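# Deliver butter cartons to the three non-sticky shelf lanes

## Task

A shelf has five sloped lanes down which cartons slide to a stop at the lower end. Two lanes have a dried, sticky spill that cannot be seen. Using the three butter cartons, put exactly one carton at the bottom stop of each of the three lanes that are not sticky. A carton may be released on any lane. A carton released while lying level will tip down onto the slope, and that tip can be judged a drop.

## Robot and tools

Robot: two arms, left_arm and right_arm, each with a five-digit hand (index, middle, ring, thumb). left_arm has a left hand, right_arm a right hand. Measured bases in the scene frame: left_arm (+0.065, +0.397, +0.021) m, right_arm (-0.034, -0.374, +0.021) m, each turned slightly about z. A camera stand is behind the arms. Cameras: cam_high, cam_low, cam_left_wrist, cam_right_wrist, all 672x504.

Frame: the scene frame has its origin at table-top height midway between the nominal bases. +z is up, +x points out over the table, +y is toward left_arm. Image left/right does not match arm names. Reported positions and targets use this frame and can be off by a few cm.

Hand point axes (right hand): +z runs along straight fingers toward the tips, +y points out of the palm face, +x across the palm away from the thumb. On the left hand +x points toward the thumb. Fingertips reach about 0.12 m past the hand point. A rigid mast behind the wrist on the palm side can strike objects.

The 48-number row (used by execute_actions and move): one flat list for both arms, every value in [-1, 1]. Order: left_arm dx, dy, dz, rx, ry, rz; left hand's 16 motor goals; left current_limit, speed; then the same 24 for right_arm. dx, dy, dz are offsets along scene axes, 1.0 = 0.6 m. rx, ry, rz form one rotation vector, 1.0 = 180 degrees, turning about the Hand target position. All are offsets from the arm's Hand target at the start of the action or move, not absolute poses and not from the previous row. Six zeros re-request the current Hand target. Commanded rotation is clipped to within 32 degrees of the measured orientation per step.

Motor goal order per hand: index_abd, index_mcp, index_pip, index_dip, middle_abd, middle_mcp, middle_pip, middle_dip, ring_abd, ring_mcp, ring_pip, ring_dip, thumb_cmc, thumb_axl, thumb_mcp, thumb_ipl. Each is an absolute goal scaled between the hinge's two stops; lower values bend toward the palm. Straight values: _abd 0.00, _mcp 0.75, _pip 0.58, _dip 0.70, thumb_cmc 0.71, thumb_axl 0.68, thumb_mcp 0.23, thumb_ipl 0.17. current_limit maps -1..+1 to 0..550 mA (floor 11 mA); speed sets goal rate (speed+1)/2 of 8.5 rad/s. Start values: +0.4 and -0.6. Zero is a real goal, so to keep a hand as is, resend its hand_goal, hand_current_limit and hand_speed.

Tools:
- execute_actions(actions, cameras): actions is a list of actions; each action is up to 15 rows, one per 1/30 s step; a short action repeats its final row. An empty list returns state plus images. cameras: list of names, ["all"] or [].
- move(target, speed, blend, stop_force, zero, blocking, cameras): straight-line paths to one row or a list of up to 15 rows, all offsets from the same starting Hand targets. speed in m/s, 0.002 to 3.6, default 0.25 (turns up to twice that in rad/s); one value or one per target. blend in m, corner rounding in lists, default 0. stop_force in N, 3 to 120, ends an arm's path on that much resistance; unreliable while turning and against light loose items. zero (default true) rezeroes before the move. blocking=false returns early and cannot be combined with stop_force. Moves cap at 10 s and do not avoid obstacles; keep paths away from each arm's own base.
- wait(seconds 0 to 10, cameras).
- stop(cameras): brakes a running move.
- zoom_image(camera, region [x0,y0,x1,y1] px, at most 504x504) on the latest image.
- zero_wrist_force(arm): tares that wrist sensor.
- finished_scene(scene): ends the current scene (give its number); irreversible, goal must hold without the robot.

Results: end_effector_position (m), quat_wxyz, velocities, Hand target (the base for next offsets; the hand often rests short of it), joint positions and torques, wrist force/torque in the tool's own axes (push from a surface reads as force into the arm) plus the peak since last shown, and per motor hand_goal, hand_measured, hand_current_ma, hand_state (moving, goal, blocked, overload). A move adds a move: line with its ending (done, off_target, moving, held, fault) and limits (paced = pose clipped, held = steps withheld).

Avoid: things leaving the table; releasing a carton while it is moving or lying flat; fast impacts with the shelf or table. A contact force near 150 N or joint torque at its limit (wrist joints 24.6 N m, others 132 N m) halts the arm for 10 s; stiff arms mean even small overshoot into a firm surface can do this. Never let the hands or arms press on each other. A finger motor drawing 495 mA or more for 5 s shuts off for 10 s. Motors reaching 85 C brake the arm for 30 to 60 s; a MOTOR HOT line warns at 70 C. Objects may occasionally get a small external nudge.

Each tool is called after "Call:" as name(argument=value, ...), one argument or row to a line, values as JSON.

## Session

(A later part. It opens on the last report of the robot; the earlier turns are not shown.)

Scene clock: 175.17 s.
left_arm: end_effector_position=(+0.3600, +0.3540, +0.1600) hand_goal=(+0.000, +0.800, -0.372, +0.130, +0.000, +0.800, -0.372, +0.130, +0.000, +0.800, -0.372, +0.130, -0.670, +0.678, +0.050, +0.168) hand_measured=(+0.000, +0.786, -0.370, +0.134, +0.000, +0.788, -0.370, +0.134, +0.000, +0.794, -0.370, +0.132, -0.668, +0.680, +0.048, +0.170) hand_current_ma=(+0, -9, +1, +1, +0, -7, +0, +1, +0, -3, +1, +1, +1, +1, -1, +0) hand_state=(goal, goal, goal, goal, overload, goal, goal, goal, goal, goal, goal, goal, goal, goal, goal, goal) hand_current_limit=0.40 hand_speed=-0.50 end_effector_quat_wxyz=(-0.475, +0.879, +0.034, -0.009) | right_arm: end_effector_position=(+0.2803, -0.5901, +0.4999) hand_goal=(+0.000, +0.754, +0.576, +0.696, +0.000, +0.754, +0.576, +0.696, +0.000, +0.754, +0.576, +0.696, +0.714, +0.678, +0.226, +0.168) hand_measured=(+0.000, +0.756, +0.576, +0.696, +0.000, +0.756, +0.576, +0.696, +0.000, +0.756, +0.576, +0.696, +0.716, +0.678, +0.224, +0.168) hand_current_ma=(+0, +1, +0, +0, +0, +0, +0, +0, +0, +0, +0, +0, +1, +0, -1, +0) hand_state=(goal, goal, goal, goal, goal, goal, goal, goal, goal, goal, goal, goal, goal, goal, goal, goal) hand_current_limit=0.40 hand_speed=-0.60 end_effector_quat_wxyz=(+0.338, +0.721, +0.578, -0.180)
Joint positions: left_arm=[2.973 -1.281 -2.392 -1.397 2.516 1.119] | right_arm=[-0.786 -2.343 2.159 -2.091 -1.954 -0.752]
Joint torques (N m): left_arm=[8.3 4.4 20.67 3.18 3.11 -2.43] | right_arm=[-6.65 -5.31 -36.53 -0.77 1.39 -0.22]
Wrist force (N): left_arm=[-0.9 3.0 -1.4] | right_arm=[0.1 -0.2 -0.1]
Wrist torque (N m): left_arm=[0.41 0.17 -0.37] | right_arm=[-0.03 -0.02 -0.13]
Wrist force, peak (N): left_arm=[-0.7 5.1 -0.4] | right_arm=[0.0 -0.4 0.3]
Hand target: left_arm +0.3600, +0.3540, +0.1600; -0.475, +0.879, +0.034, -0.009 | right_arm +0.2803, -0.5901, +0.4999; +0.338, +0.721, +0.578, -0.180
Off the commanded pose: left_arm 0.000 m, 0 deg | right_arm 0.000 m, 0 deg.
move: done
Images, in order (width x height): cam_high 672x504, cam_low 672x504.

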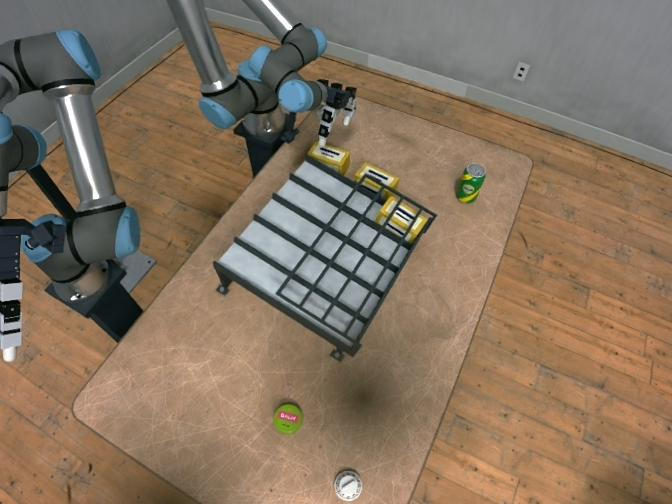

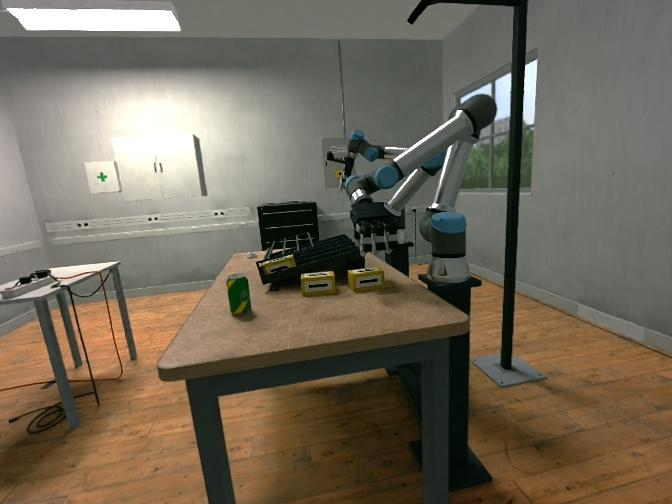

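Call:
move(
  target=[
    [0.0108,0.0008,-0.03,0,0,-0.0194,0,0.8,-0.372,0.13,0,0.8,-0.372,0.13,0,0.8,-0.372,0.13,-0.67,0.677,0.05,0.168,0.4,-0.5,0,0,0,0,0,0,0,0.754,0.576,0.696,0,0.754,0.576,0.696,0,0.754,0.576,0.696,0.714,0.678,0.226,0.168,0.4,-0.6],
    [0.0108,0.0008,-0.171,0,0,-0.0194,0,0.8,-0.372,0.13,0,0.8,-0.372,0.13,0,0.8,-0.372,0.13,-0.67,0.677,0.05,0.168,0.4,-0.5,0,0,0,0,0,0,0,0.754,0.576,0.696,0,0.754,0.576,0.696,0,0.754,0.576,0.696,0.714,0.678,0.226,0.168,0.4,-0.6],
  ],
  speed=0.08,
  blend=0.003,
  stop_force=6,
  cameras=["cam_high","cam_low"],
)

Call:
zoom_image(
  camera="cam_high",
  region=[280, 90, 380, 190],
)

Call:
zoom_image(
  camera="cam_low",
  region=[310, 200, 420, 310],
)

Scene clock: 191.63 s.
left_arm: end_effector_position=(+0.3665, +0.3545, +0.0574) hand_goal=(+0.000, +0.800, -0.372, +0.130, +0.000, +0.800, -0.372, +0.130, +0.000, +0.800, -0.372, +0.130, -0.670, +0.678, +0.050, +0.168) hand_measured=(+0.000, +0.786, -0.370, +0.134, +0.000, +0.788, -0.370, +0.134, +0.000, +0.794, -0.370, +0.132, -0.668, +0.680, +0.048, +0.170) hand_current_ma=(+0, -9, +1, +1, +0, -7, +0, +1, +0, -3, +1, +1, +1, +1, -1, +0) hand_state=(goal, goal, goal, goal, overload, goal, goal, goal, goal, goal, goal, goal, goal, goal, goal, goal) hand_current_limit=0.40 hand_speed=-0.50 end_effector_quat_wxyz=(-0.475, +0.880, +0.007, +0.006) | right_arm: end_effector_position=(+0.2803, -0.5901, +0.4999) hand_goal=(+0.000, +0.754, +0.576, +0.696, +0.000, +0.754, +0.576, +0.696, +0.000, +0.754, +0.576, +0.696, +0.714, +0.678, +0.226, +0.168) hand_measured=(+0.000, +0.756, +0.576, +0.696, +0.000, +0.756, +0.576, +0.696, +0.000, +0.756, +0.576, +0.696, +0.716, +0.678, +0.224, +0.168) hand_current_ma=(+0, +1, +0, +0, +0, +0, +0, +0, +0, +0, +0, +0, +1, +0, -1, +0) hand_state=(goal, goal, goal, goal, goal, goal, goal, goal, goal, goal, goal, goal, goal, goal, goal, goal) hand_current_limit=0.40 hand_speed=-0.60 end_effector_quat_wxyz=(+0.338, +0.721, +0.578, -0.180)
Joint positions: left_arm=[2.978 -1.559 -2.571 -0.853 2.536 1.226] | right_arm=[-0.786 -2.343 2.159 -2.091 -1.954 -0.752]
Joint torques (N m): left_arm=[7.54 6.38 24.6 3.77 1.13 -2.5] | right_arm=[-8.2 -5.11 -35.33 -0.89 1.3 0.15]
Wrist force (N): left_arm=[-0.3 2.5 -1.6] | right_arm=[-0.2 -0.1 0.0]
Wrist torque (N m): left_arm=[0.39 0.04 -0.25] | right_arm=[-0.03 0.02 -0.15]
Wrist force, peak (N): left_arm=[-0.3 3.7 -1.2] | right_arm=[-0.1 -0.4 0.2]
Hand target: left_arm +0.3665, +0.3545, +0.0574; -0.475, +0.880, +0.007, +0.006 | right_arm +0.2803, -0.5901, +0.4999; +0.338, +0.721, +0.578, -0.180
Off the commanded pose: left_arm 0.000 m, 0 deg | right_arm 0.000 m, 0 deg.
move: done
Images, in order (width x height): cam_high 672x504, cam_low 672x504.

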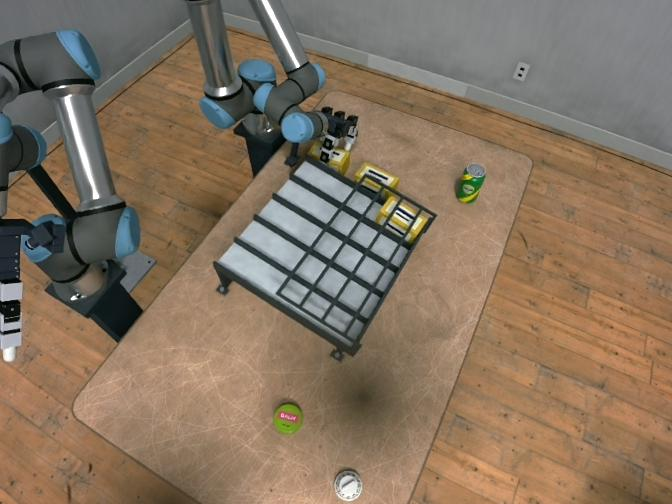

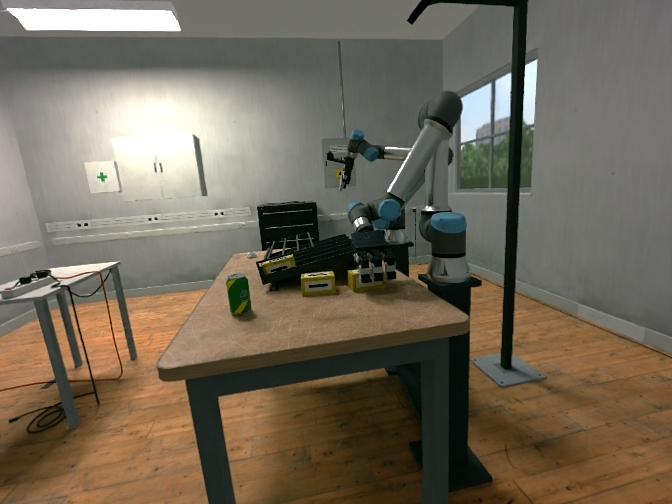

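Scaled by 5.040.

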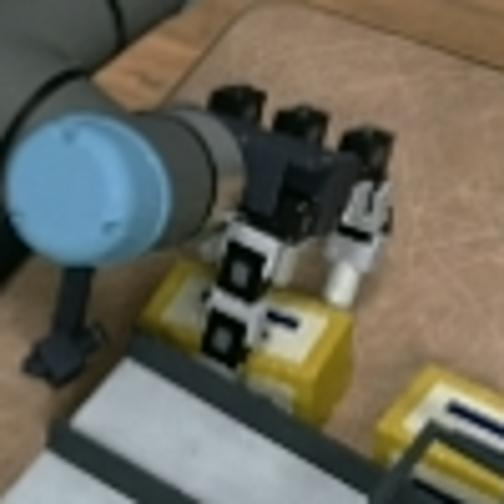

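Scaled by 4.582.

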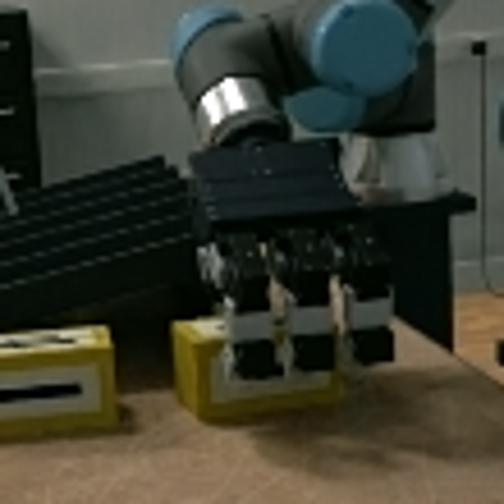

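Call:
move(
  target=[0,0,0,0,0,0,0,0.40,-0.372,0.13,0,0.40,-0.372,0.13,0,0.8,-0.372,0.13,-0.67,0.677,-0.42,0.168,0.5,-0.85,0,0,0,0,0,0,0,0.754,0.576,0.696,0,0.754,0.576,0.696,0,0.754,0.576,0.696,0.714,0.678,0.226,0.168,0.4,-0.6],
  speed=0.1,
)

Call:
move(
  target=[
    [0,0,0.33,0,0,0,0,0.40,-0.372,0.13,0,0.40,-0.372,0.13,0,0.8,-0.372,0.13,-0.67,0.677,-0.42,0.168,0.5,-0.85,0,0,0,0,0,0,0,0.754,0.576,0.696,0,0.754,0.576,0.696,0,0.754,0.576,0.696,0.714,0.678,0.226,0.168,0.4,-0.6],
    [0.088,-0.391,0.30,0.0061,0.0653,-0.0256,0,0.40,-0.372,0.13,0,0.40,-0.372,0.13,0,0.8,-0.372,0.13,-0.67,0.677,-0.42,0.168,0.5,-0.85,0,0,0,0,0,0,0,0.754,0.576,0.696,0,0.754,0.576,0.696,0,0.754,0.576,0.696,0.714,0.678,0.226,0.168,0.4,-0.6],
    [0.088,-0.391,0.221,0.0061,0.0653,-0.0256,0,0.40,-0.372,0.13,0,0.40,-0.372,0.13,0,0.8,-0.372,0.13,-0.67,0.677,-0.42,0.168,0.5,-0.85,0,0,0,0,0,0,0,0.754,0.576,0.696,0,0.754,0.576,0.696,0,0.754,0.576,0.696,0.714,0.678,0.226,0.168,0.4,-0.6],
  ],
  speed=[0.12, 0.25, 0.15],
  blend=0.02,
  cameras=["cam_high","cam_low"],
)

Call:
zoom_image(
  camera="cam_high",
  region=[250, 145, 350, 245],
)

Call:
zoom_image(
  camera="cam_low",
  region=[300, 205, 380, 275],
)

Scene clock: 217.13 s.
left_arm: end_effector_position=(+0.3665, +0.3545, +0.0574) hand_goal=(+0.000, +0.400, -0.372, +0.130, +0.000, +0.400, -0.372, +0.130, +0.000, +0.800, -0.372, +0.130, -0.670, +0.678, -0.420, +0.168) hand_measured=(+0.000, +0.582, -0.352, +0.132, +0.000, +0.556, -0.348, +0.132, +0.000, +0.794, -0.370, +0.132, -0.670, +0.678, -0.086, +0.208) hand_current_ma=(+0, +412, +17, +0, +0, +412, +21, +0, +0, -3, +1, +1, +0, +0, +413, +80) hand_state=(goal, blocked, blocked, goal, overload, blocked, blocked, goal, goal, goal, goal, goal, goal, goal, blocked, blocked) hand_current_limit=0.50 hand_speed=-0.85 end_effector_quat_wxyz=(-0.475, +0.880, +0.007, +0.006) | right_arm: end_effector_position=(+0.2803, -0.5901, +0.4999) hand_goal=(+0.000, +0.754, +0.576, +0.696, +0.000, +0.754, +0.576, +0.696, +0.000, +0.754, +0.576, +0.696, +0.714, +0.678, +0.226, +0.168) hand_measured=(+0.000, +0.756, +0.576, +0.696, +0.000, +0.756, +0.576, +0.696, +0.000, +0.756, +0.576, +0.696, +0.716, +0.678, +0.224, +0.168) hand_current_ma=(+0, +1, +0, +0, +0, +0, +0, +0, +0, +0, +0, +0, +1, +0, -1, +0) hand_state=(goal, goal, goal, goal, goal, goal, goal, goal, goal, goal, goal, goal, goal, goal, goal, goal) hand_current_limit=0.40 hand_speed=-0.60 end_effector_quat_wxyz=(+0.338, +0.721, +0.578, -0.180)
Joint positions: left_arm=[2.978 -1.559 -2.571 -0.853 2.536 1.226] | right_arm=[-0.786 -2.343 2.159 -2.091 -1.954 -0.752]
Joint torques (N m): left_arm=[6.73 5.33 21.66 2.57 2.05 -2.23] | right_arm=[-7.62 -5.41 -36.1 -0.67 1.13 0.25]
Wrist force (N): left_arm=[-0.2 -7.9 -4.3] | right_arm=[-0.1 0.0 0.1]
Wrist torque (N m): left_arm=[0.22 0.07 -0.20] | right_arm=[-0.04 0.01 -0.15]
Wrist force, peak (N): left_arm=[-0.2 -7.9 -4.3] | right_arm=[-0.3 -0.1 0.2]
Hand target: left_arm +0.3665, +0.3545, +0.0574; -0.475, +0.880, +0.007, +0.006 | right_arm +0.2803, -0.5901, +0.4999; +0.338, +0.721, +0.578, -0.180
Off the commanded pose: left_arm 0.000 m, 0 deg | right_arm 0.000 m, 0 deg.
move: done

Scene clock: 220.53 s.
left_arm: end_effector_position=(+0.4193, +0.1199, +0.1900) hand_goal=(+0.000, +0.400, -0.372, +0.130, +0.000, +0.400, -0.372, +0.130, +0.000, +0.800, -0.372, +0.130, -0.670, +0.678, -0.420, +0.168) hand_measured=(+0.000, +0.552, -0.316, +0.156, +0.000, +0.506, -0.310, +0.172, +0.000, +0.794, -0.370, +0.132, -0.656, +0.680, -0.086, +0.210) hand_current_ma=(+0, +412, +89, +26, +0, +277, +101, +54, +0, -3, +1, +1, +8, +1, +413, +87) hand_state=(goal, blocked, blocked, blocked, overload, blocked, blocked, blocked, goal, goal, goal, goal, goal, goal, blocked, blocked) hand_current_limit=0.50 hand_speed=-0.85 end_effector_quat_wxyz=(-0.481, +0.871, -0.077, -0.065) | right_arm: end_effector_position=(+0.2803, -0.5901, +0.4999) hand_goal=(+0.000, +0.754, +0.576, +0.696, +0.000, +0.754, +0.576, +0.696, +0.000, +0.754, +0.576, +0.696, +0.714, +0.678, +0.226, +0.168) hand_measured=(+0.000, +0.756, +0.576, +0.696, +0.000, +0.756, +0.576, +0.696, +0.000, +0.756, +0.576, +0.696, +0.716, +0.678, +0.224, +0.168) hand_current_ma=(+0, +1, +0, +0, +0, +0, +0, +0, +0, +0, +0, +0, +1, +0, -1, +0) hand_state=(goal, goal, goal, goal, goal, goal, goal, goal, goal, goal, goal, goal, goal, goal, goal, goal) hand_current_limit=0.40 hand_speed=-0.60 end_effector_quat_wxyz=(+0.338, +0.721, +0.578, -0.180)
Joint positions: left_arm=[2.535 -1.815 -1.688 -1.997 2.295 0.806] | right_arm=[-0.786 -2.343 2.159 -2.091 -1.954 -0.752]
Joint torques (N m): left_arm=[7.91 35.99 26.88 1.28 3.39 2.53] | right_arm=[-5.55 -5.24 -36.03 -0.77 1.38 0.38]
Wrist force (N): left_arm=[0.8 6.9 1.2] | right_arm=[0.1 -0.2 0.1]
Wrist torque (N m): left_arm=[0.57 0.11 -0.37] | right_arm=[-0.06 -0.02 -0.14]
Wrist force, peak (N): left_arm=[-0.6 9.5 2.0] | right_arm=[0.1 -0.3 0.2]
Hand target: left_arm +0.4193, +0.1199, +0.1900; -0.481, +0.871, -0.077, -0.065 | right_arm +0.2803, -0.5901, +0.4999; +0.338, +0.721, +0.578, -0.180
Off the commanded pose: left_arm 0.000 m, 0 deg | right_arm 0.000 m, 0 deg.
move: done
Images, in order (width x height): cam_high 672x504, cam_low 672x504.

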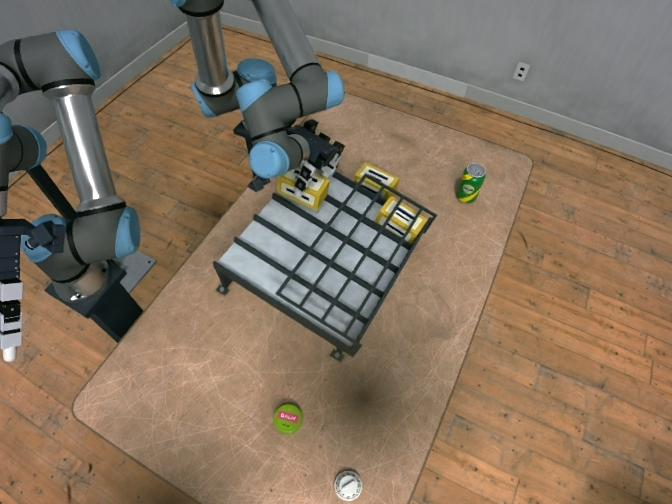

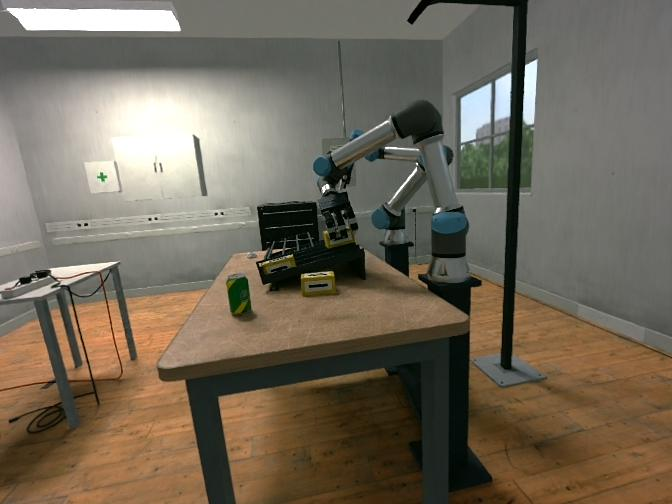

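Scaled by 5.040.

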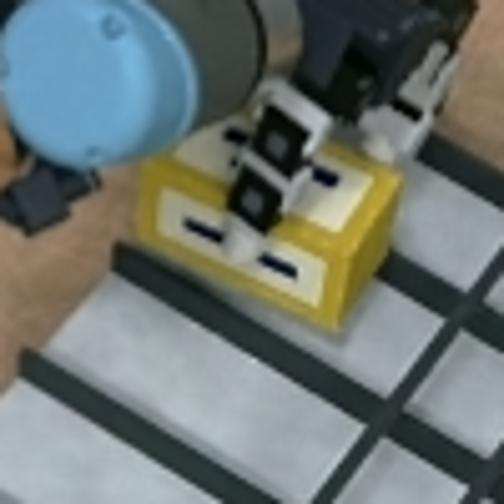

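Scaled by 6.300.

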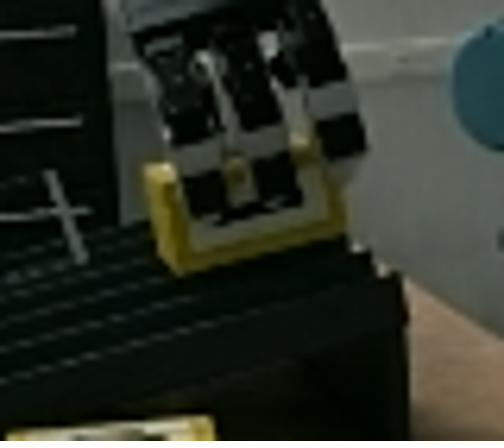

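Call:
move(
  target=[0,-0.005,-0.075,0,0.0055,-0.014,0,0.40,-0.372,0.13,0,0.40,-0.372,0.13,0,0.8,-0.372,0.13,-0.67,0.677,-0.42,0.168,0.5,-0.85,0,0,0,0,0,0,0,0.754,0.576,0.696,0,0.754,0.576,0.696,0,0.754,0.576,0.696,0.714,0.678,0.226,0.168,0.4,-0.6],
  speed=0.03,
  stop_force=5,
  cameras=["cam_high","cam_low"],
)

Call:
zoom_image(
  camera="cam_high",
  region=[250, 145, 350, 245],
)

Call:
zoom_image(
  camera="cam_low",
  region=[300, 205, 380, 275],
)

Scene clock: 233.20 s.
left_arm: end_effector_position=(+0.4193, +0.1174, +0.1530) hand_goal=(+0.000, +0.400, -0.372, +0.130, +0.000, +0.400, -0.372, +0.130, +0.000, +0.800, -0.372, +0.130, -0.670, +0.678, -0.420, +0.168) hand_measured=(+0.000, +0.534, -0.304, +0.156, +0.000, +0.506, -0.306, +0.170, +0.000, +0.794, -0.370, +0.132, -0.668, +0.678, -0.086, +0.214) hand_current_ma=(+0, +399, +117, +24, +0, +276, +115, +50, +0, -3, +1, +1, +0, +0, +413, +106) hand_state=(goal, blocked, blocked, blocked, overload, blocked, blocked, blocked, goal, goal, goal, goal, goal, goal, blocked, blocked) hand_current_limit=0.50 hand_speed=-0.85 end_effector_quat_wxyz=(-0.482, +0.869, -0.097, -0.062) | right_arm: end_effector_position=(+0.2803, -0.5901, +0.4999) hand_goal=(+0.000, +0.754, +0.576, +0.696, +0.000, +0.754, +0.576, +0.696, +0.000, +0.754, +0.576, +0.696, +0.714, +0.678, +0.226, +0.168) hand_measured=(+0.000, +0.756, +0.576, +0.696, +0.000, +0.756, +0.576, +0.696, +0.000, +0.756, +0.576, +0.696, +0.716, +0.678, +0.224, +0.168) hand_current_ma=(+0, +1, +0, +0, +0, +0, +0, +0, +0, +0, +0, +0, +1, +0, -1, +0) hand_state=(goal, goal, goal, goal, goal, goal, goal, goal, goal, goal, goal, goal, goal, goal, goal, goal) hand_current_limit=0.40 hand_speed=-0.60 end_effector_quat_wxyz=(+0.338, +0.721, +0.578, -0.180)
Joint positions: left_arm=[2.529 -1.85 -1.749 -1.889 2.31 0.843] | right_arm=[-0.786 -2.343 2.159 -2.091 -1.954 -0.752]
Joint torques (N m): left_arm=[7.47 39.57 32.91 2.45 -1 -2.54] | right_arm=[-6.77 -4.57 -35.58 -0.55 1.32 0.71]
Wrist force (N): left_arm=[0.6 6.9 1.7] | right_arm=[-0.1 0.0 0.0]
Wrist torque (N m): left_arm=[0.64 0.15 -0.34] | right_arm=[-0.02 0.01 -0.15]
Wrist force, peak (N): left_arm=[0.7 7.4 1.2] | right_arm=[0.0 0.0 0.5]
Hand target: left_arm +0.4193, +0.1174, +0.1530; -0.482, +0.869, -0.097, -0.062 (not the last commanded pose) | right_arm +0.2803, -0.5901, +0.4999; +0.338, +0.721, +0.578, -0.180
Off the commanded pose: left_arm 0.008 m, 0 deg | right_arm 0.000 m, 0 deg.
move: contact (left_arm)
Images, in order (width x height): cam_high 672x504, cam_low 672x504.

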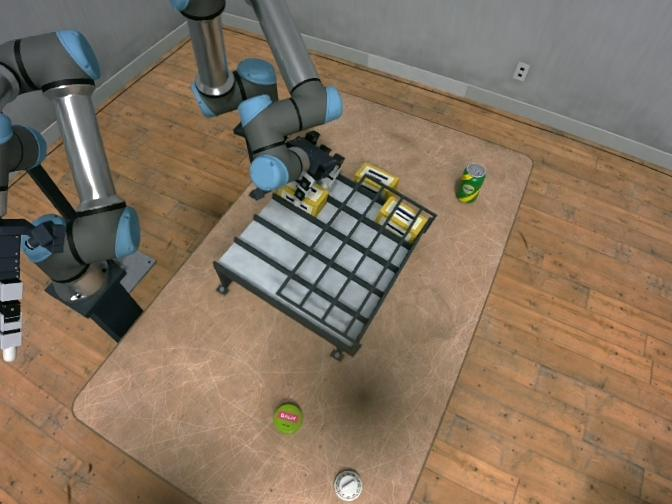

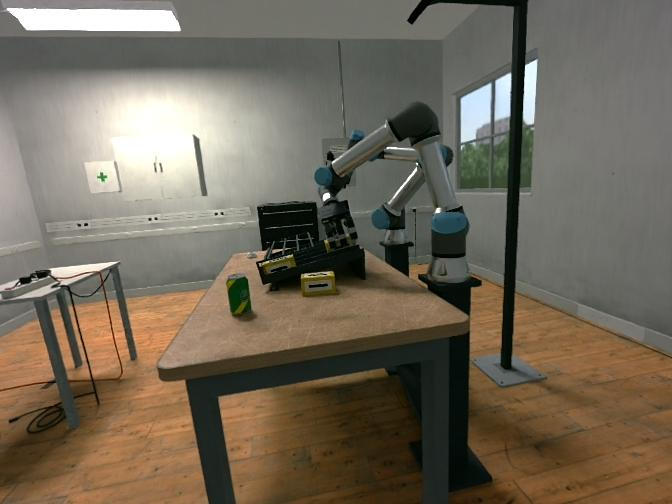

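Scaled by 5.040.

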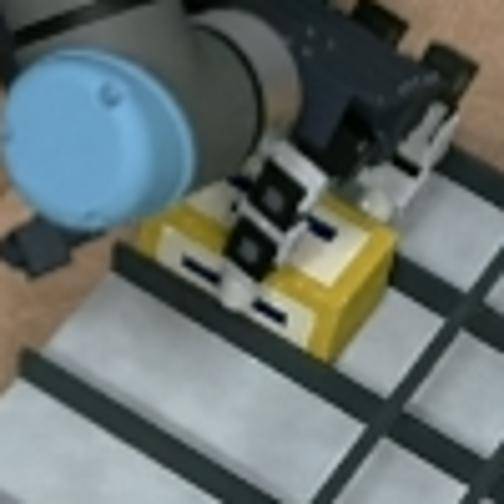

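Scaled by 6.300.

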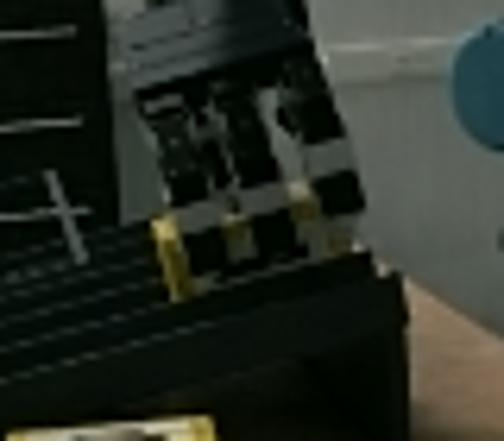

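Seated in lane 2; release.

Call:
move(
  target=[0,0,0,0,0,0,0,0.65,-0.372,0.13,0,0.65,-0.372,0.13,0,0.8,-0.372,0.13,-0.67,0.677,0.05,0.168,0.4,-0.93,0,0,0,0,0,0,0,0.754,0.576,0.696,0,0.754,0.576,0.696,0,0.754,0.576,0.696,0.714,0.678,0.226,0.168,0.4,-0.6],
  speed=0.1,
)

Call:
move(
  target=[0,0,0,0,0,0,0,0.78,-0.372,0.13,0,0.78,-0.372,0.13,0,0.8,-0.372,0.13,-0.67,0.677,0.05,0.168,0.4,-0.7,0,0,0,0,0,0,0,0.754,0.576,0.696,0,0.754,0.576,0.696,0,0.754,0.576,0.696,0.714,0.678,0.226,0.168,0.4,-0.6],
  speed=0.1,
)

Call:
wait(
  seconds=1.5,
  cameras=["cam_high","cam_low"],
)

Call:
zoom_image(
  camera="cam_high",
  region=[250, 145, 450, 285],
)

Scene clock: 244.47 s.
left_arm: end_effector_position=(+0.4193, +0.1174, +0.1530) hand_goal=(+0.000, +0.650, -0.372, +0.130, +0.000, +0.650, -0.372, +0.130, +0.000, +0.800, -0.372, +0.130, -0.670, +0.678, +0.050, +0.168) hand_measured=(+0.002, +0.636, -0.368, +0.134, +0.000, +0.638, -0.368, +0.134, +0.000, +0.794, -0.370, +0.132, -0.664, +0.678, +0.046, +0.170) hand_current_ma=(+0, -10, +1, +1, +0, -8, +1, +1, +0, -3, +1, +1, +2, +0, -2, +1) hand_state=(goal, goal, goal, goal, overload, goal, goal, goal, goal, goal, goal, goal, goal, goal, goal, goal) hand_current_limit=0.40 hand_speed=-0.93 end_effector_quat_wxyz=(-0.482, +0.869, -0.097, -0.062) | right_arm: end_effector_position=(+0.2803, -0.5901, +0.4999) hand_goal=(+0.000, +0.754, +0.576, +0.696, +0.000, +0.754, +0.576, +0.696, +0.000, +0.754, +0.576, +0.696, +0.714, +0.678, +0.226, +0.168) hand_measured=(+0.000, +0.756, +0.576, +0.696, +0.000, +0.756, +0.576, +0.696, +0.000, +0.756, +0.576, +0.696, +0.716, +0.678, +0.224, +0.168) hand_current_ma=(+0, +1, +0, +0, +0, +0, +0, +0, +0, +0, +0, +0, +1, +0, -1, +0) hand_state=(goal, goal, goal, goal, goal, goal, goal, goal, goal, goal, goal, goal, goal, goal, goal, goal) hand_current_limit=0.40 hand_speed=-0.60 end_effector_quat_wxyz=(+0.338, +0.721, +0.578, -0.180)
Joint positions: left_arm=[2.529 -1.85 -1.749 -1.889 2.31 0.843] | right_arm=[-0.786 -2.343 2.159 -2.091 -1.954 -0.752]
Joint torques (N m): left_arm=[7.9 33.68 26.51 1.74 -0.96 -2.34] | right_arm=[-5.83 -4.37 -34.93 -0.83 1.28 0.67]
Wrist force (N): left_arm=[-0.2 2.0 -1.6] | right_arm=[-0.1 0.1 -0.1]
Wrist torque (N m): left_arm=[0.35 0.09 -0.26] | right_arm=[-0.01 0.01 -0.15]
Wrist force, peak (N): left_arm=[0.8 7.3 1.5] | right_arm=[-0.3 0.2 0.0]
Hand target: left_arm +0.4193, +0.1174, +0.1530; -0.482, +0.869, -0.097, -0.062 | right_arm +0.2803, -0.5901, +0.4999; +0.338, +0.721, +0.578, -0.180
Off the commanded pose: left_arm 0.000 m, 0 deg | right_arm 0.000 m, 0 deg.
move: done

Scene clock: 244.97 s.
left_arm: end_effector_position=(+0.4193, +0.1174, +0.1530) hand_goal=(+0.000, +0.780, -0.372, +0.130, +0.000, +0.780, -0.372, +0.130, +0.000, +0.800, -0.372, +0.130, -0.670, +0.678, +0.050, +0.168) hand_measured=(+0.002, +0.764, -0.368, +0.134, +0.000, +0.766, -0.368, +0.134, +0.000, +0.794, -0.370, +0.132, -0.664, +0.678, +0.046, +0.170) hand_current_ma=(+0, -12, +1, +1, +0, -10, +1, +1, +0, -3, +1, +1, +2, +0, -2, +1) hand_state=(goal, goal, goal, goal, overload, goal, goal, goal, goal, goal, goal, goal, goal, goal, goal, goal) hand_current_limit=0.40 hand_speed=-0.70 end_effector_quat_wxyz=(-0.482, +0.869, -0.097, -0.062) | right_arm: end_effector_position=(+0.2803, -0.5901, +0.4999) hand_goal=(+0.000, +0.754, +0.576, +0.696, +0.000, +0.754, +0.576, +0.696, +0.000, +0.754, +0.576, +0.696, +0.714, +0.678, +0.226, +0.168) hand_measured=(+0.000, +0.756, +0.576, +0.696, +0.000, +0.756, +0.576, +0.696, +0.000, +0.756, +0.576, +0.696, +0.716, +0.678, +0.224, +0.168) hand_current_ma=(+0, +1, +0, +0, +0, +0, +0, +0, +0, +0, +0, +0, +1, +0, -1, +0) hand_state=(goal, goal, goal, goal, goal, goal, goal, goal, goal, goal, goal, goal, goal, goal, goal, goal) hand_current_limit=0.40 hand_speed=-0.60 end_effector_quat_wxyz=(+0.338, +0.721, +0.578, -0.180)
Joint positions: left_arm=[2.529 -1.85 -1.749 -1.889 2.31 0.843] | right_arm=[-0.786 -2.343 2.159 -2.091 -1.954 -0.752]
Joint torques (N m): left_arm=[7.17 31.68 24.05 1.52 -0.99 -2.19] | right_arm=[-6.57 -4.56 -34.35 -0.66 1.23 0.8]
Wrist force (N): left_arm=[-0.4 2.2 -1.5] | right_arm=[0.0 -0.2 0.1]
Wrist torque (N m): left_arm=[0.36 0.12 -0.27] | right_arm=[-0.04 -0.01 -0.14]
Wrist force, peak (N): left_arm=[0.0 2.5 -1.4] | right_arm=[-0.2 0.1 -0.1]
Hand target: left_arm +0.4193, +0.1174, +0.1530; -0.482, +0.869, -0.097, -0.062 | right_arm +0.2803, -0.5901, +0.4999; +0.338, +0.721, +0.578, -0.180
Off the commanded pose: left_arm 0.000 m, 0 deg | right_arm 0.000 m, 0 deg.
move: done

Scene clock: 246.47 s.
left_arm: end_effector_position=(+0.4193, +0.1174, +0.1530) hand_goal=(+0.000, +0.780, -0.372, +0.130, +0.000, +0.780, -0.372, +0.130, +0.000, +0.800, -0.372, +0.130, -0.670, +0.678, +0.050, +0.168) hand_measured=(+0.002, +0.764, -0.368, +0.134, +0.000, +0.766, -0.368, +0.134, +0.000, +0.794, -0.370, +0.132, -0.664, +0.678, +0.046, +0.170) hand_current_ma=(+0, -12, +1, +1, +0, -10, +1, +1, +0, -3, +1, +1, +2, +0, -2, +1) hand_state=(goal, goal, goal, goal, overload, goal, goal, goal, goal, goal, goal, goal, goal, goal, goal, goal) hand_current_limit=0.40 hand_speed=-0.70 end_effector_quat_wxyz=(-0.482, +0.869, -0.097, -0.062) | right_arm: end_effector_position=(+0.2803, -0.5901, +0.4999) hand_goal=(+0.000, +0.754, +0.576, +0.696, +0.000, +0.754, +0.576, +0.696, +0.000, +0.754, +0.576, +0.696, +0.714, +0.678, +0.226, +0.168) hand_measured=(+0.000, +0.756, +0.576, +0.696, +0.000, +0.756, +0.576, +0.696, +0.000, +0.756, +0.576, +0.696, +0.716, +0.678, +0.224, +0.168) hand_current_ma=(+0, +1, +0, +0, +0, +0, +0, +0, +0, +0, +0, +0, +1, +0, -1, +0) hand_state=(goal, goal, goal, goal, goal, goal, goal, goal, goal, goal, goal, goal, goal, goal, goal, goal) hand_current_limit=0.40 hand_speed=-0.60 end_effector_quat_wxyz=(+0.338, +0.721, +0.578, -0.180)
Joint positions: left_arm=[2.529 -1.85 -1.749 -1.889 2.31 0.843] | right_arm=[-0.786 -2.343 2.159 -2.091 -1.954 -0.752]
Joint torques (N m): left_arm=[6.79 25.77 15.08 0.65 -0.87 -2.15] | right_arm=[-6.81 -5.34 -35.62 -0.76 1.19 0.78]
Wrist force (N): left_arm=[-0.1 2.2 -1.4] | right_arm=[-0.1 -0.1 0.1]
Wrist torque (N m): left_arm=[0.36 0.08 -0.24] | right_arm=[-0.04 0.01 -0.15]
Wrist force, peak (N): left_arm=[-0.1 2.4 -1.5] | right_arm=[-0.2 -0.3 0.0]
Hand target: left_arm +0.4193, +0.1174, +0.1530; -0.482, +0.869, -0.097, -0.062 | right_arm +0.2803, -0.5901, +0.4999; +0.338, +0.721, +0.578, -0.180
Off the commanded pose: left_arm 0.000 m, 0 deg | right_arm 0.000 m, 0 deg.
wait: 1.50 s; at rest by 0.17 s
Images, in order (width x height): cam_high 672x504, cam_low 672x504.

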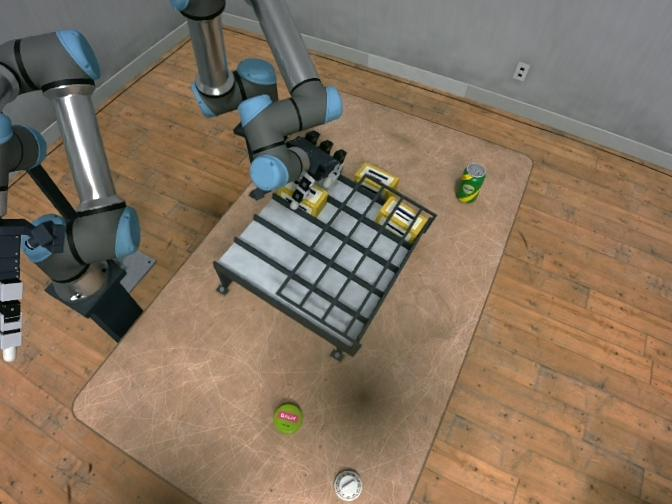

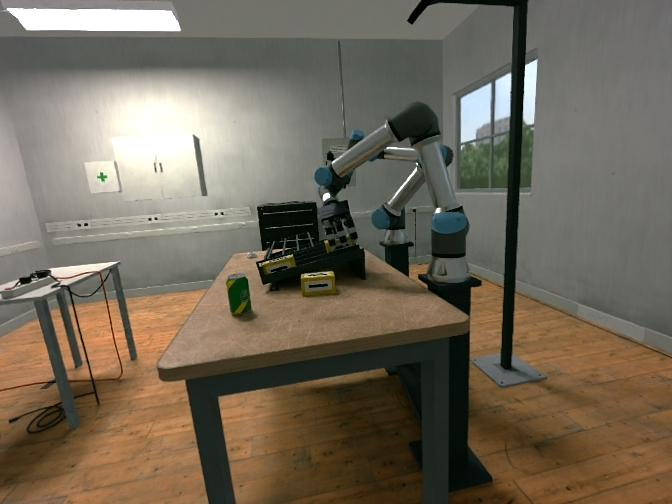

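Scaled by 2.520.

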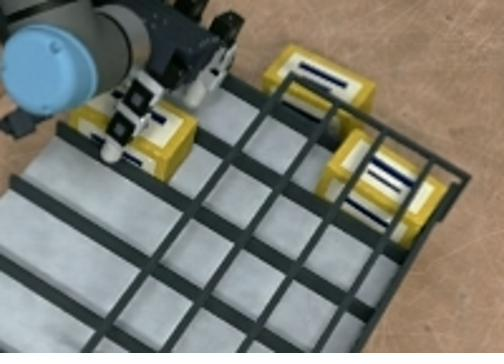

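Call:
move(
  target=[0,0,0.001,0,0,0,0,0.40,-0.372,0.13,0,0.40,-0.372,0.13,0,0.8,-0.372,0.13,-0.67,0.677,-0.42,0.168,0.5,-0.85,0,0,0,0,0,0,0,0.754,0.576,0.696,0,0.754,0.576,0.696,0,0.754,0.576,0.696,0.714,0.678,0.226,0.168,0.4,-0.6],
  speed=0.1,
)

Call:
move(
  target=[
    [0,0,0.1,0,0,0,0,0.40,-0.372,0.13,0,0.40,-0.372,0.13,0,0.8,-0.372,0.13,-0.67,0.677,-0.42,0.168,0.5,-0.85,0,0,0,0,0,0,0,0.754,0.576,0.696,0,0.754,0.576,0.696,0,0.754,0.576,0.696,0.714,0.678,0.226,0.168,0.4,-0.6],
    [0.0023,-0.142,0.062,0,0,0,0,0.40,-0.372,0.13,0,0.40,-0.372,0.13,0,0.8,-0.372,0.13,-0.67,0.677,-0.42,0.168,0.5,-0.85,0,0,0,0,0,0,0,0.754,0.576,0.696,0,0.754,0.576,0.696,0,0.754,0.576,0.696,0.714,0.678,0.226,0.168,0.4,-0.6],
  ],
  speed=[0.1, 0.18],
  blend=0.015,
  cameras=["cam_high","cam_low"],
)

Call:
zoom_image(
  camera="cam_high",
  region=[230, 165, 330, 265],
)

Call:
zoom_image(
  camera="cam_low",
  region=[300, 205, 380, 275],
)

Scene clock: 261.37 s.
left_arm: end_effector_position=(+0.4193, +0.1174, +0.1536) hand_goal=(+0.000, +0.400, -0.372, +0.130, +0.000, +0.400, -0.372, +0.130, +0.000, +0.800, -0.372, +0.130, -0.670, +0.678, -0.420, +0.168) hand_measured=(+0.002, +0.548, -0.354, +0.130, +0.000, +0.520, -0.354, +0.130, +0.000, +0.794, -0.370, +0.132, -0.664, +0.678, -0.050, +0.198) hand_current_ma=(+0, +412, +14, +0, +0, +333, +15, +0, +0, -3, +1, +1, +2, +0, +413, +51) hand_state=(goal, blocked, goal, goal, overload, blocked, goal, goal, goal, goal, goal, goal, goal, goal, blocked, blocked) hand_current_limit=0.50 hand_speed=-0.85 end_effector_quat_wxyz=(-0.482, +0.869, -0.097, -0.062) | right_arm: end_effector_position=(+0.2803, -0.5901, +0.4999) hand_goal=(+0.000, +0.754, +0.576, +0.696, +0.000, +0.754, +0.576, +0.696, +0.000, +0.754, +0.576, +0.696, +0.714, +0.678, +0.226, +0.168) hand_measured=(+0.000, +0.756, +0.576, +0.696, +0.000, +0.756, +0.576, +0.696, +0.000, +0.756, +0.576, +0.696, +0.716, +0.678, +0.224, +0.168) hand_current_ma=(+0, +1, +0, +0, +0, +0, +0, +0, +0, +0, +0, +0, +1, +0, -1, +0) hand_state=(goal, goal, goal, goal, goal, goal, goal, goal, goal, goal, goal, goal, goal, goal, goal, goal) hand_current_limit=0.40 hand_speed=-0.60 end_effector_quat_wxyz=(+0.338, +0.721, +0.578, -0.180)
Joint positions: left_arm=[2.529 -1.849 -1.748 -1.89 2.31 0.843] | right_arm=[-0.786 -2.343 2.159 -2.091 -1.954 -0.752]
Joint torques (N m): left_arm=[5.1 35.93 29.73 0.38 -0.96 -2.11] | right_arm=[-6.81 -5.04 -34.49 -0.79 1.12 0.88]
Wrist force (N): left_arm=[0.5 -4.1 1.5] | right_arm=[0.1 -0.2 0.2]
Wrist torque (N m): left_arm=[0.52 0.11 -0.22] | right_arm=[-0.07 -0.02 -0.13]
Wrist force, peak (N): left_arm=[-0.4 3.5 -4.7] | right_arm=[-0.4 -0.1 0.0]
Hand target: left_arm +0.4193, +0.1174, +0.1536; -0.482, +0.869, -0.097, -0.062 | right_arm +0.2803, -0.5901, +0.4999; +0.338, +0.721, +0.578, -0.180
Off the commanded pose: left_arm 0.000 m, 0 deg | right_arm 0.000 m, 0 deg.
move: done

Scene clock: 262.93 s.
left_arm: end_effector_position=(+0.4206, +0.0322, +0.1908) hand_goal=(+0.000, +0.400, -0.372, +0.130, +0.000, +0.400, -0.372, +0.130, +0.000, +0.800, -0.372, +0.130, -0.670, +0.678, -0.420, +0.168) hand_measured=(+0.002, +0.510, -0.320, +0.156, +0.002, +0.478, -0.326, +0.158, +0.000, +0.794, -0.370, +0.132, -0.656, +0.680, -0.050, +0.206) hand_current_ma=(+0, +295, +76, +26, +0, +166, +63, +30, +0, -3, +1, +1, +9, +1, +412, +76) hand_state=(goal, blocked, blocked, blocked, overload, blocked, blocked, blocked, goal, goal, goal, goal, goal, goal, blocked, blocked) hand_current_limit=0.50 hand_speed=-0.85 end_effector_quat_wxyz=(-0.482, +0.869, -0.097, -0.062) | right_arm: end_effector_position=(+0.2803, -0.5901, +0.4999) hand_goal=(+0.000, +0.754, +0.576, +0.696, +0.000, +0.754, +0.576, +0.696, +0.000, +0.754, +0.576, +0.696, +0.714, +0.678, +0.226, +0.168) hand_measured=(+0.000, +0.756, +0.576, +0.696, +0.000, +0.756, +0.576, +0.696, +0.000, +0.756, +0.576, +0.696, +0.716, +0.678, +0.224, +0.168) hand_current_ma=(+0, +1, +0, +0, +0, +0, +0, +0, +0, +0, +0, +0, +1, +0, -1, +0) hand_state=(goal, goal, goal, goal, goal, goal, goal, goal, goal, goal, goal, goal, goal, goal, goal, goal) hand_current_limit=0.40 hand_speed=-0.60 end_effector_quat_wxyz=(+0.338, +0.721, +0.578, -0.180)
Joint positions: left_arm=[2.416 -1.978 -1.454 -2.121 2.229 0.741] | right_arm=[-0.786 -2.343 2.159 -2.091 -1.954 -0.752]
Joint torques (N m): left_arm=[3.61 33.09 22.01 1.93 3.27 2.83] | right_arm=[-6.27 -5.31 -35.4 -0.68 1.25 1.04]
Wrist force (N): left_arm=[1.2 6.0 1.0] | right_arm=[-0.2 0.0 0.0]
Wrist torque (N m): left_arm=[0.58 0.00 -0.35] | right_arm=[-0.03 0.01 -0.16]
Wrist force, peak (N): left_arm=[0.7 7.8 3.4] | right_arm=[0.0 0.3 0.3]
Hand target: left_arm +0.4207, +0.0322, +0.1908; -0.482, +0.869, -0.097, -0.062 | right_arm +0.2803, -0.5901, +0.4999; +0.338, +0.721, +0.578, -0.180
Off the commanded pose: left_arm 0.000 m, 0 deg | right_arm 0.000 m, 0 deg.
move: done
Images, in order (width x height): cam_high 672x504, cam_low 672x504.

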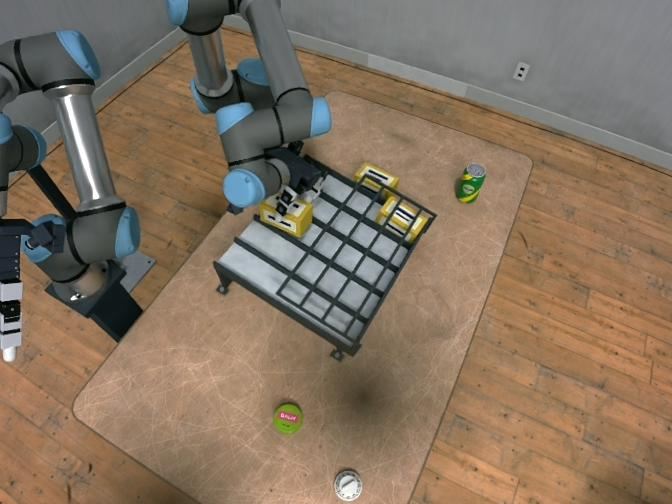

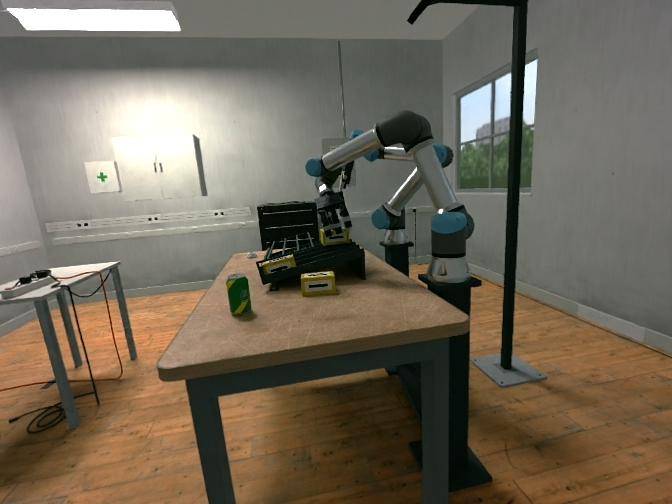

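Scaled by 5.040.

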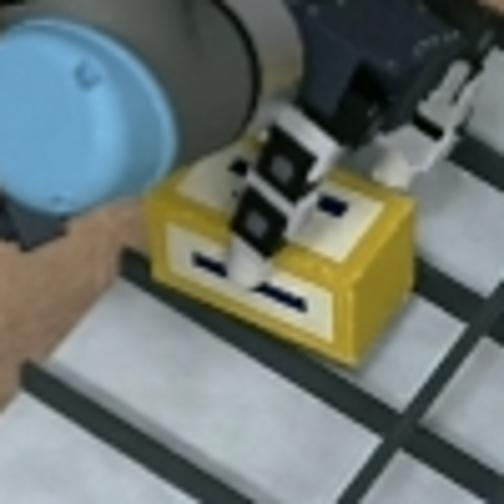

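Scaled by 6.300.

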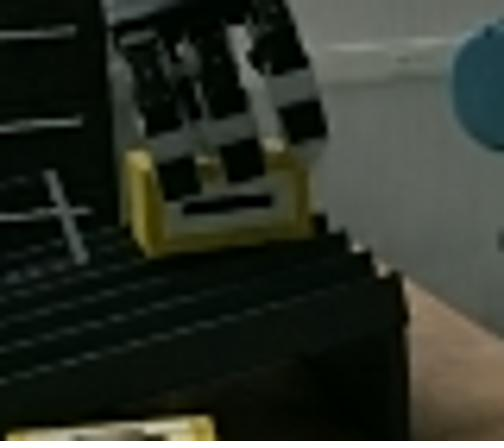

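Call:
move(
  target=[0.0108,0.0167,0,0,0.0415,-0.008,0,0.40,-0.372,0.13,0,0.40,-0.372,0.13,0,0.8,-0.372,0.13,-0.67,0.677,-0.42,0.168,0.5,-0.85,0,0,0,0,0,0,0,0.754,0.576,0.696,0,0.754,0.576,0.696,0,0.754,0.576,0.696,0.714,0.678,0.226,0.168,0.4,-0.6],
  speed=0.12,
)

Call:
move(
  target=[0,0,-0.08,0,0,0,0,0.40,-0.372,0.13,0,0.40,-0.372,0.13,0,0.8,-0.372,0.13,-0.67,0.677,-0.42,0.168,0.5,-0.85,0,0,0,0,0,0,0,0.754,0.576,0.696,0,0.754,0.576,0.696,0,0.754,0.576,0.696,0.714,0.678,0.226,0.168,0.4,-0.6],
  speed=0.03,
  stop_force=5,
  cameras=["cam_high","cam_low"],
)

Call:
zoom_image(
  camera="cam_high",
  region=[230, 165, 330, 265],
)

Call:
zoom_image(
  camera="cam_low",
  region=[300, 205, 380, 275],
)

Scene clock: 279.27 s.
left_arm: end_effector_position=(+0.4272, +0.0422, +0.1908) hand_goal=(+0.000, +0.400, -0.372, +0.130, +0.000, +0.400, -0.372, +0.130, +0.000, +0.800, -0.372, +0.130, -0.670, +0.678, -0.420, +0.168) hand_measured=(+0.002, +0.510, -0.320, +0.156, +0.002, +0.478, -0.326, +0.158, +0.000, +0.794, -0.370, +0.132, -0.656, +0.680, -0.050, +0.206) hand_current_ma=(+0, +295, +76, +26, +0, +165, +63, +30, +0, -3, +1, +1, +10, +1, +412, +76) hand_state=(goal, blocked, blocked, blocked, overload, blocked, blocked, blocked, goal, goal, goal, goal, goal, goal, blocked, blocked) hand_current_limit=0.50 hand_speed=-0.85 end_effector_quat_wxyz=(-0.475, +0.862, -0.139, -0.113) | right_arm: end_effector_position=(+0.2803, -0.5901, +0.4999) hand_goal=(+0.000, +0.754, +0.576, +0.696, +0.000, +0.754, +0.576, +0.696, +0.000, +0.754, +0.576, +0.696, +0.714, +0.678, +0.226, +0.168) hand_measured=(+0.000, +0.756, +0.576, +0.696, +0.000, +0.756, +0.576, +0.696, +0.000, +0.756, +0.576, +0.696, +0.716, +0.678, +0.224, +0.168) hand_current_ma=(+0, +1, +0, +0, +0, +0, +0, +0, +0, +0, +0, +0, +1, +0, -1, +0) hand_state=(goal, goal, goal, goal, goal, goal, goal, goal, goal, goal, goal, goal, goal, goal, goal, goal) hand_current_limit=0.40 hand_speed=-0.60 end_effector_quat_wxyz=(+0.338, +0.721, +0.578, -0.180)
Joint positions: left_arm=[2.459 -2.002 -1.422 -2.143 2.222 0.879] | right_arm=[-0.786 -2.343 2.159 -2.091 -1.954 -0.752]
Joint torques (N m): left_arm=[-9.94 46.63 14.71 1.73 0.45 -1.98] | right_arm=[-5.94 -5.15 -35.26 -0.85 1.19 1.24]
Wrist force (N): left_arm=[2.5 6.8 0.9] | right_arm=[-0.1 -0.1 0.1]
Wrist torque (N m): left_arm=[0.73 -0.02 -0.20] | right_arm=[-0.04 0.01 -0.15]
Wrist force, peak (N): left_arm=[2.5 6.8 0.9] | right_arm=[-0.3 -0.2 -0.1]
Hand target: left_arm +0.4271, +0.0422, +0.1908; -0.475, +0.862, -0.139, -0.113 | right_arm +0.2803, -0.5901, +0.4999; +0.338, +0.721, +0.578, -0.180
Off the commanded pose: left_arm 0.000 m, 0 deg | right_arm 0.000 m, 0 deg.
move: done

Scene clock: 281.43 s.
left_arm: end_effector_position=(+0.4271, +0.0422, +0.1582) hand_goal=(+0.000, +0.400, -0.372, +0.130, +0.000, +0.400, -0.372, +0.130, +0.000, +0.800, -0.372, +0.130, -0.670, +0.678, -0.420, +0.168) hand_measured=(+0.002, +0.510, -0.322, +0.150, +0.002, +0.476, -0.336, +0.146, +0.000, +0.794, -0.370, +0.132, -0.648, +0.684, -0.050, +0.214) hand_current_ma=(+0, +292, +74, +17, +0, +158, +42, +11, +0, -3, +1, +1, +21, +3, +413, +103) hand_state=(goal, blocked, blocked, blocked, overload, blocked, blocked, goal, goal, goal, goal, goal, blocked, goal, blocked, blocked) hand_current_limit=0.50 hand_speed=-0.85 end_effector_quat_wxyz=(-0.475, +0.862, -0.139, -0.113) | right_arm: end_effector_position=(+0.2803, -0.5901, +0.4999) hand_goal=(+0.000, +0.754, +0.576, +0.696, +0.000, +0.754, +0.576, +0.696, +0.000, +0.754, +0.576, +0.696, +0.714, +0.678, +0.226, +0.168) hand_measured=(+0.000, +0.756, +0.576, +0.696, +0.000, +0.756, +0.576, +0.696, +0.000, +0.756, +0.576, +0.696, +0.716, +0.678, +0.224, +0.168) hand_current_ma=(+0, +1, +0, +0, +0, +0, +0, +0, +0, +0, +0, +0, +1, +0, -1, +0) hand_state=(goal, goal, goal, goal, goal, goal, goal, goal, goal, goal, goal, goal, goal, goal, goal, goal) hand_current_limit=0.40 hand_speed=-0.60 end_effector_quat_wxyz=(+0.338, +0.721, +0.578, -0.180)
Joint positions: left_arm=[2.459 -2.026 -1.473 -2.067 2.222 0.879] | right_arm=[-0.786 -2.343 2.159 -2.091 -1.954 -0.752]
Joint torques (N m): left_arm=[-9.96 45.76 31.94 2.12 2.01 0.19] | right_arm=[-6.1 -4.7 -34.37 -0.77 1.21 1.23]
Wrist force (N): left_arm=[2.0 4.9 0.5] | right_arm=[-0.1 -0.1 0.0]
Wrist torque (N m): left_arm=[0.56 0.00 -0.16] | right_arm=[-0.03 0.01 -0.15]
Wrist force, peak (N): left_arm=[2.5 6.5 1.0] | right_arm=[-0.3 -0.4 0.1]
Hand target: left_arm +0.4271, +0.0422, +0.1582; -0.475, +0.862, -0.139, -0.113 (not the last commanded pose) | right_arm +0.2803, -0.5901, +0.4999; +0.338, +0.721, +0.578, -0.180
Off the commanded pose: left_arm 0.015 m, 0 deg | right_arm 0.000 m, 0 deg.
move: contact (left_arm)
Images, in order (width x height): cam_high 672x504, cam_low 672x504.

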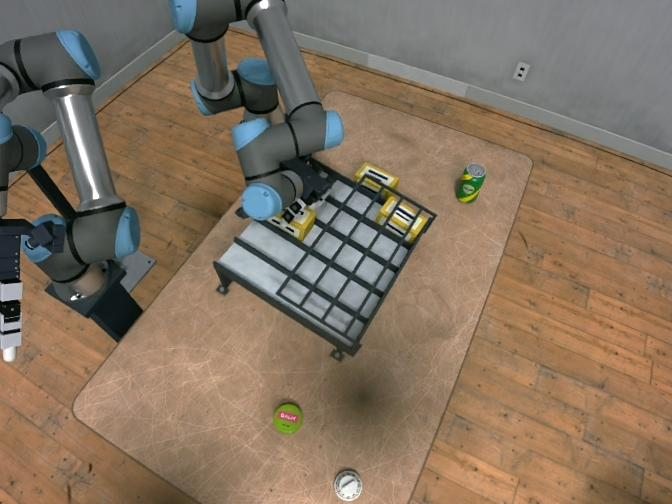

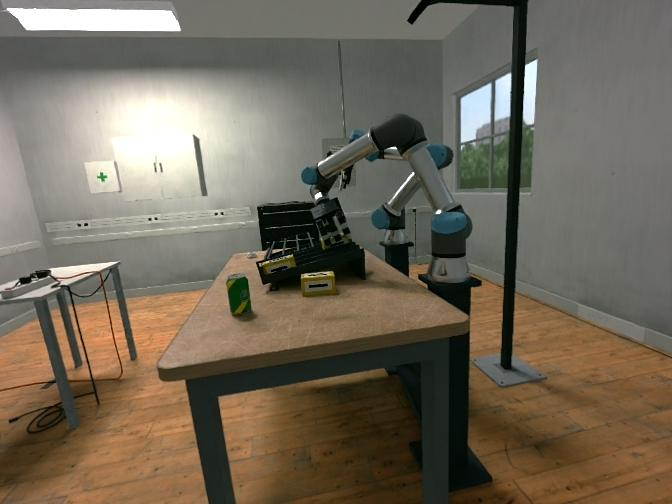

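Scaled by 5.040.

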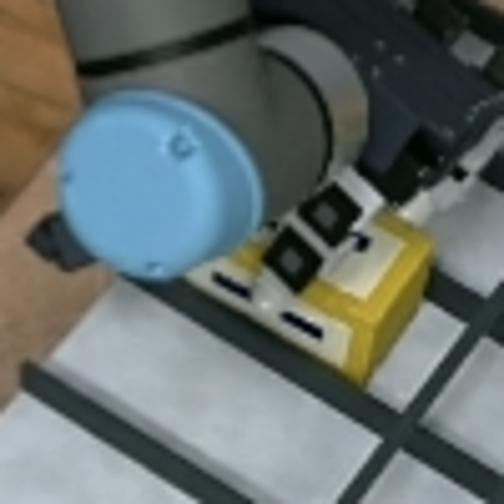

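Scaled by 6.300.

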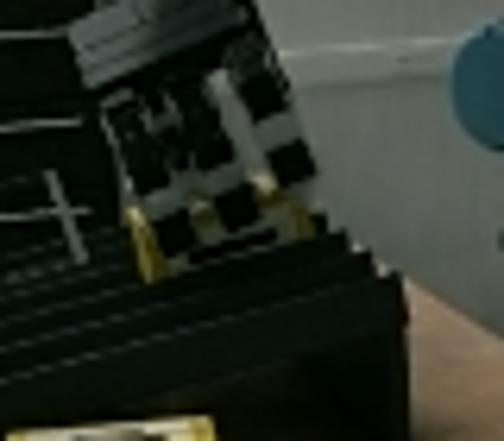

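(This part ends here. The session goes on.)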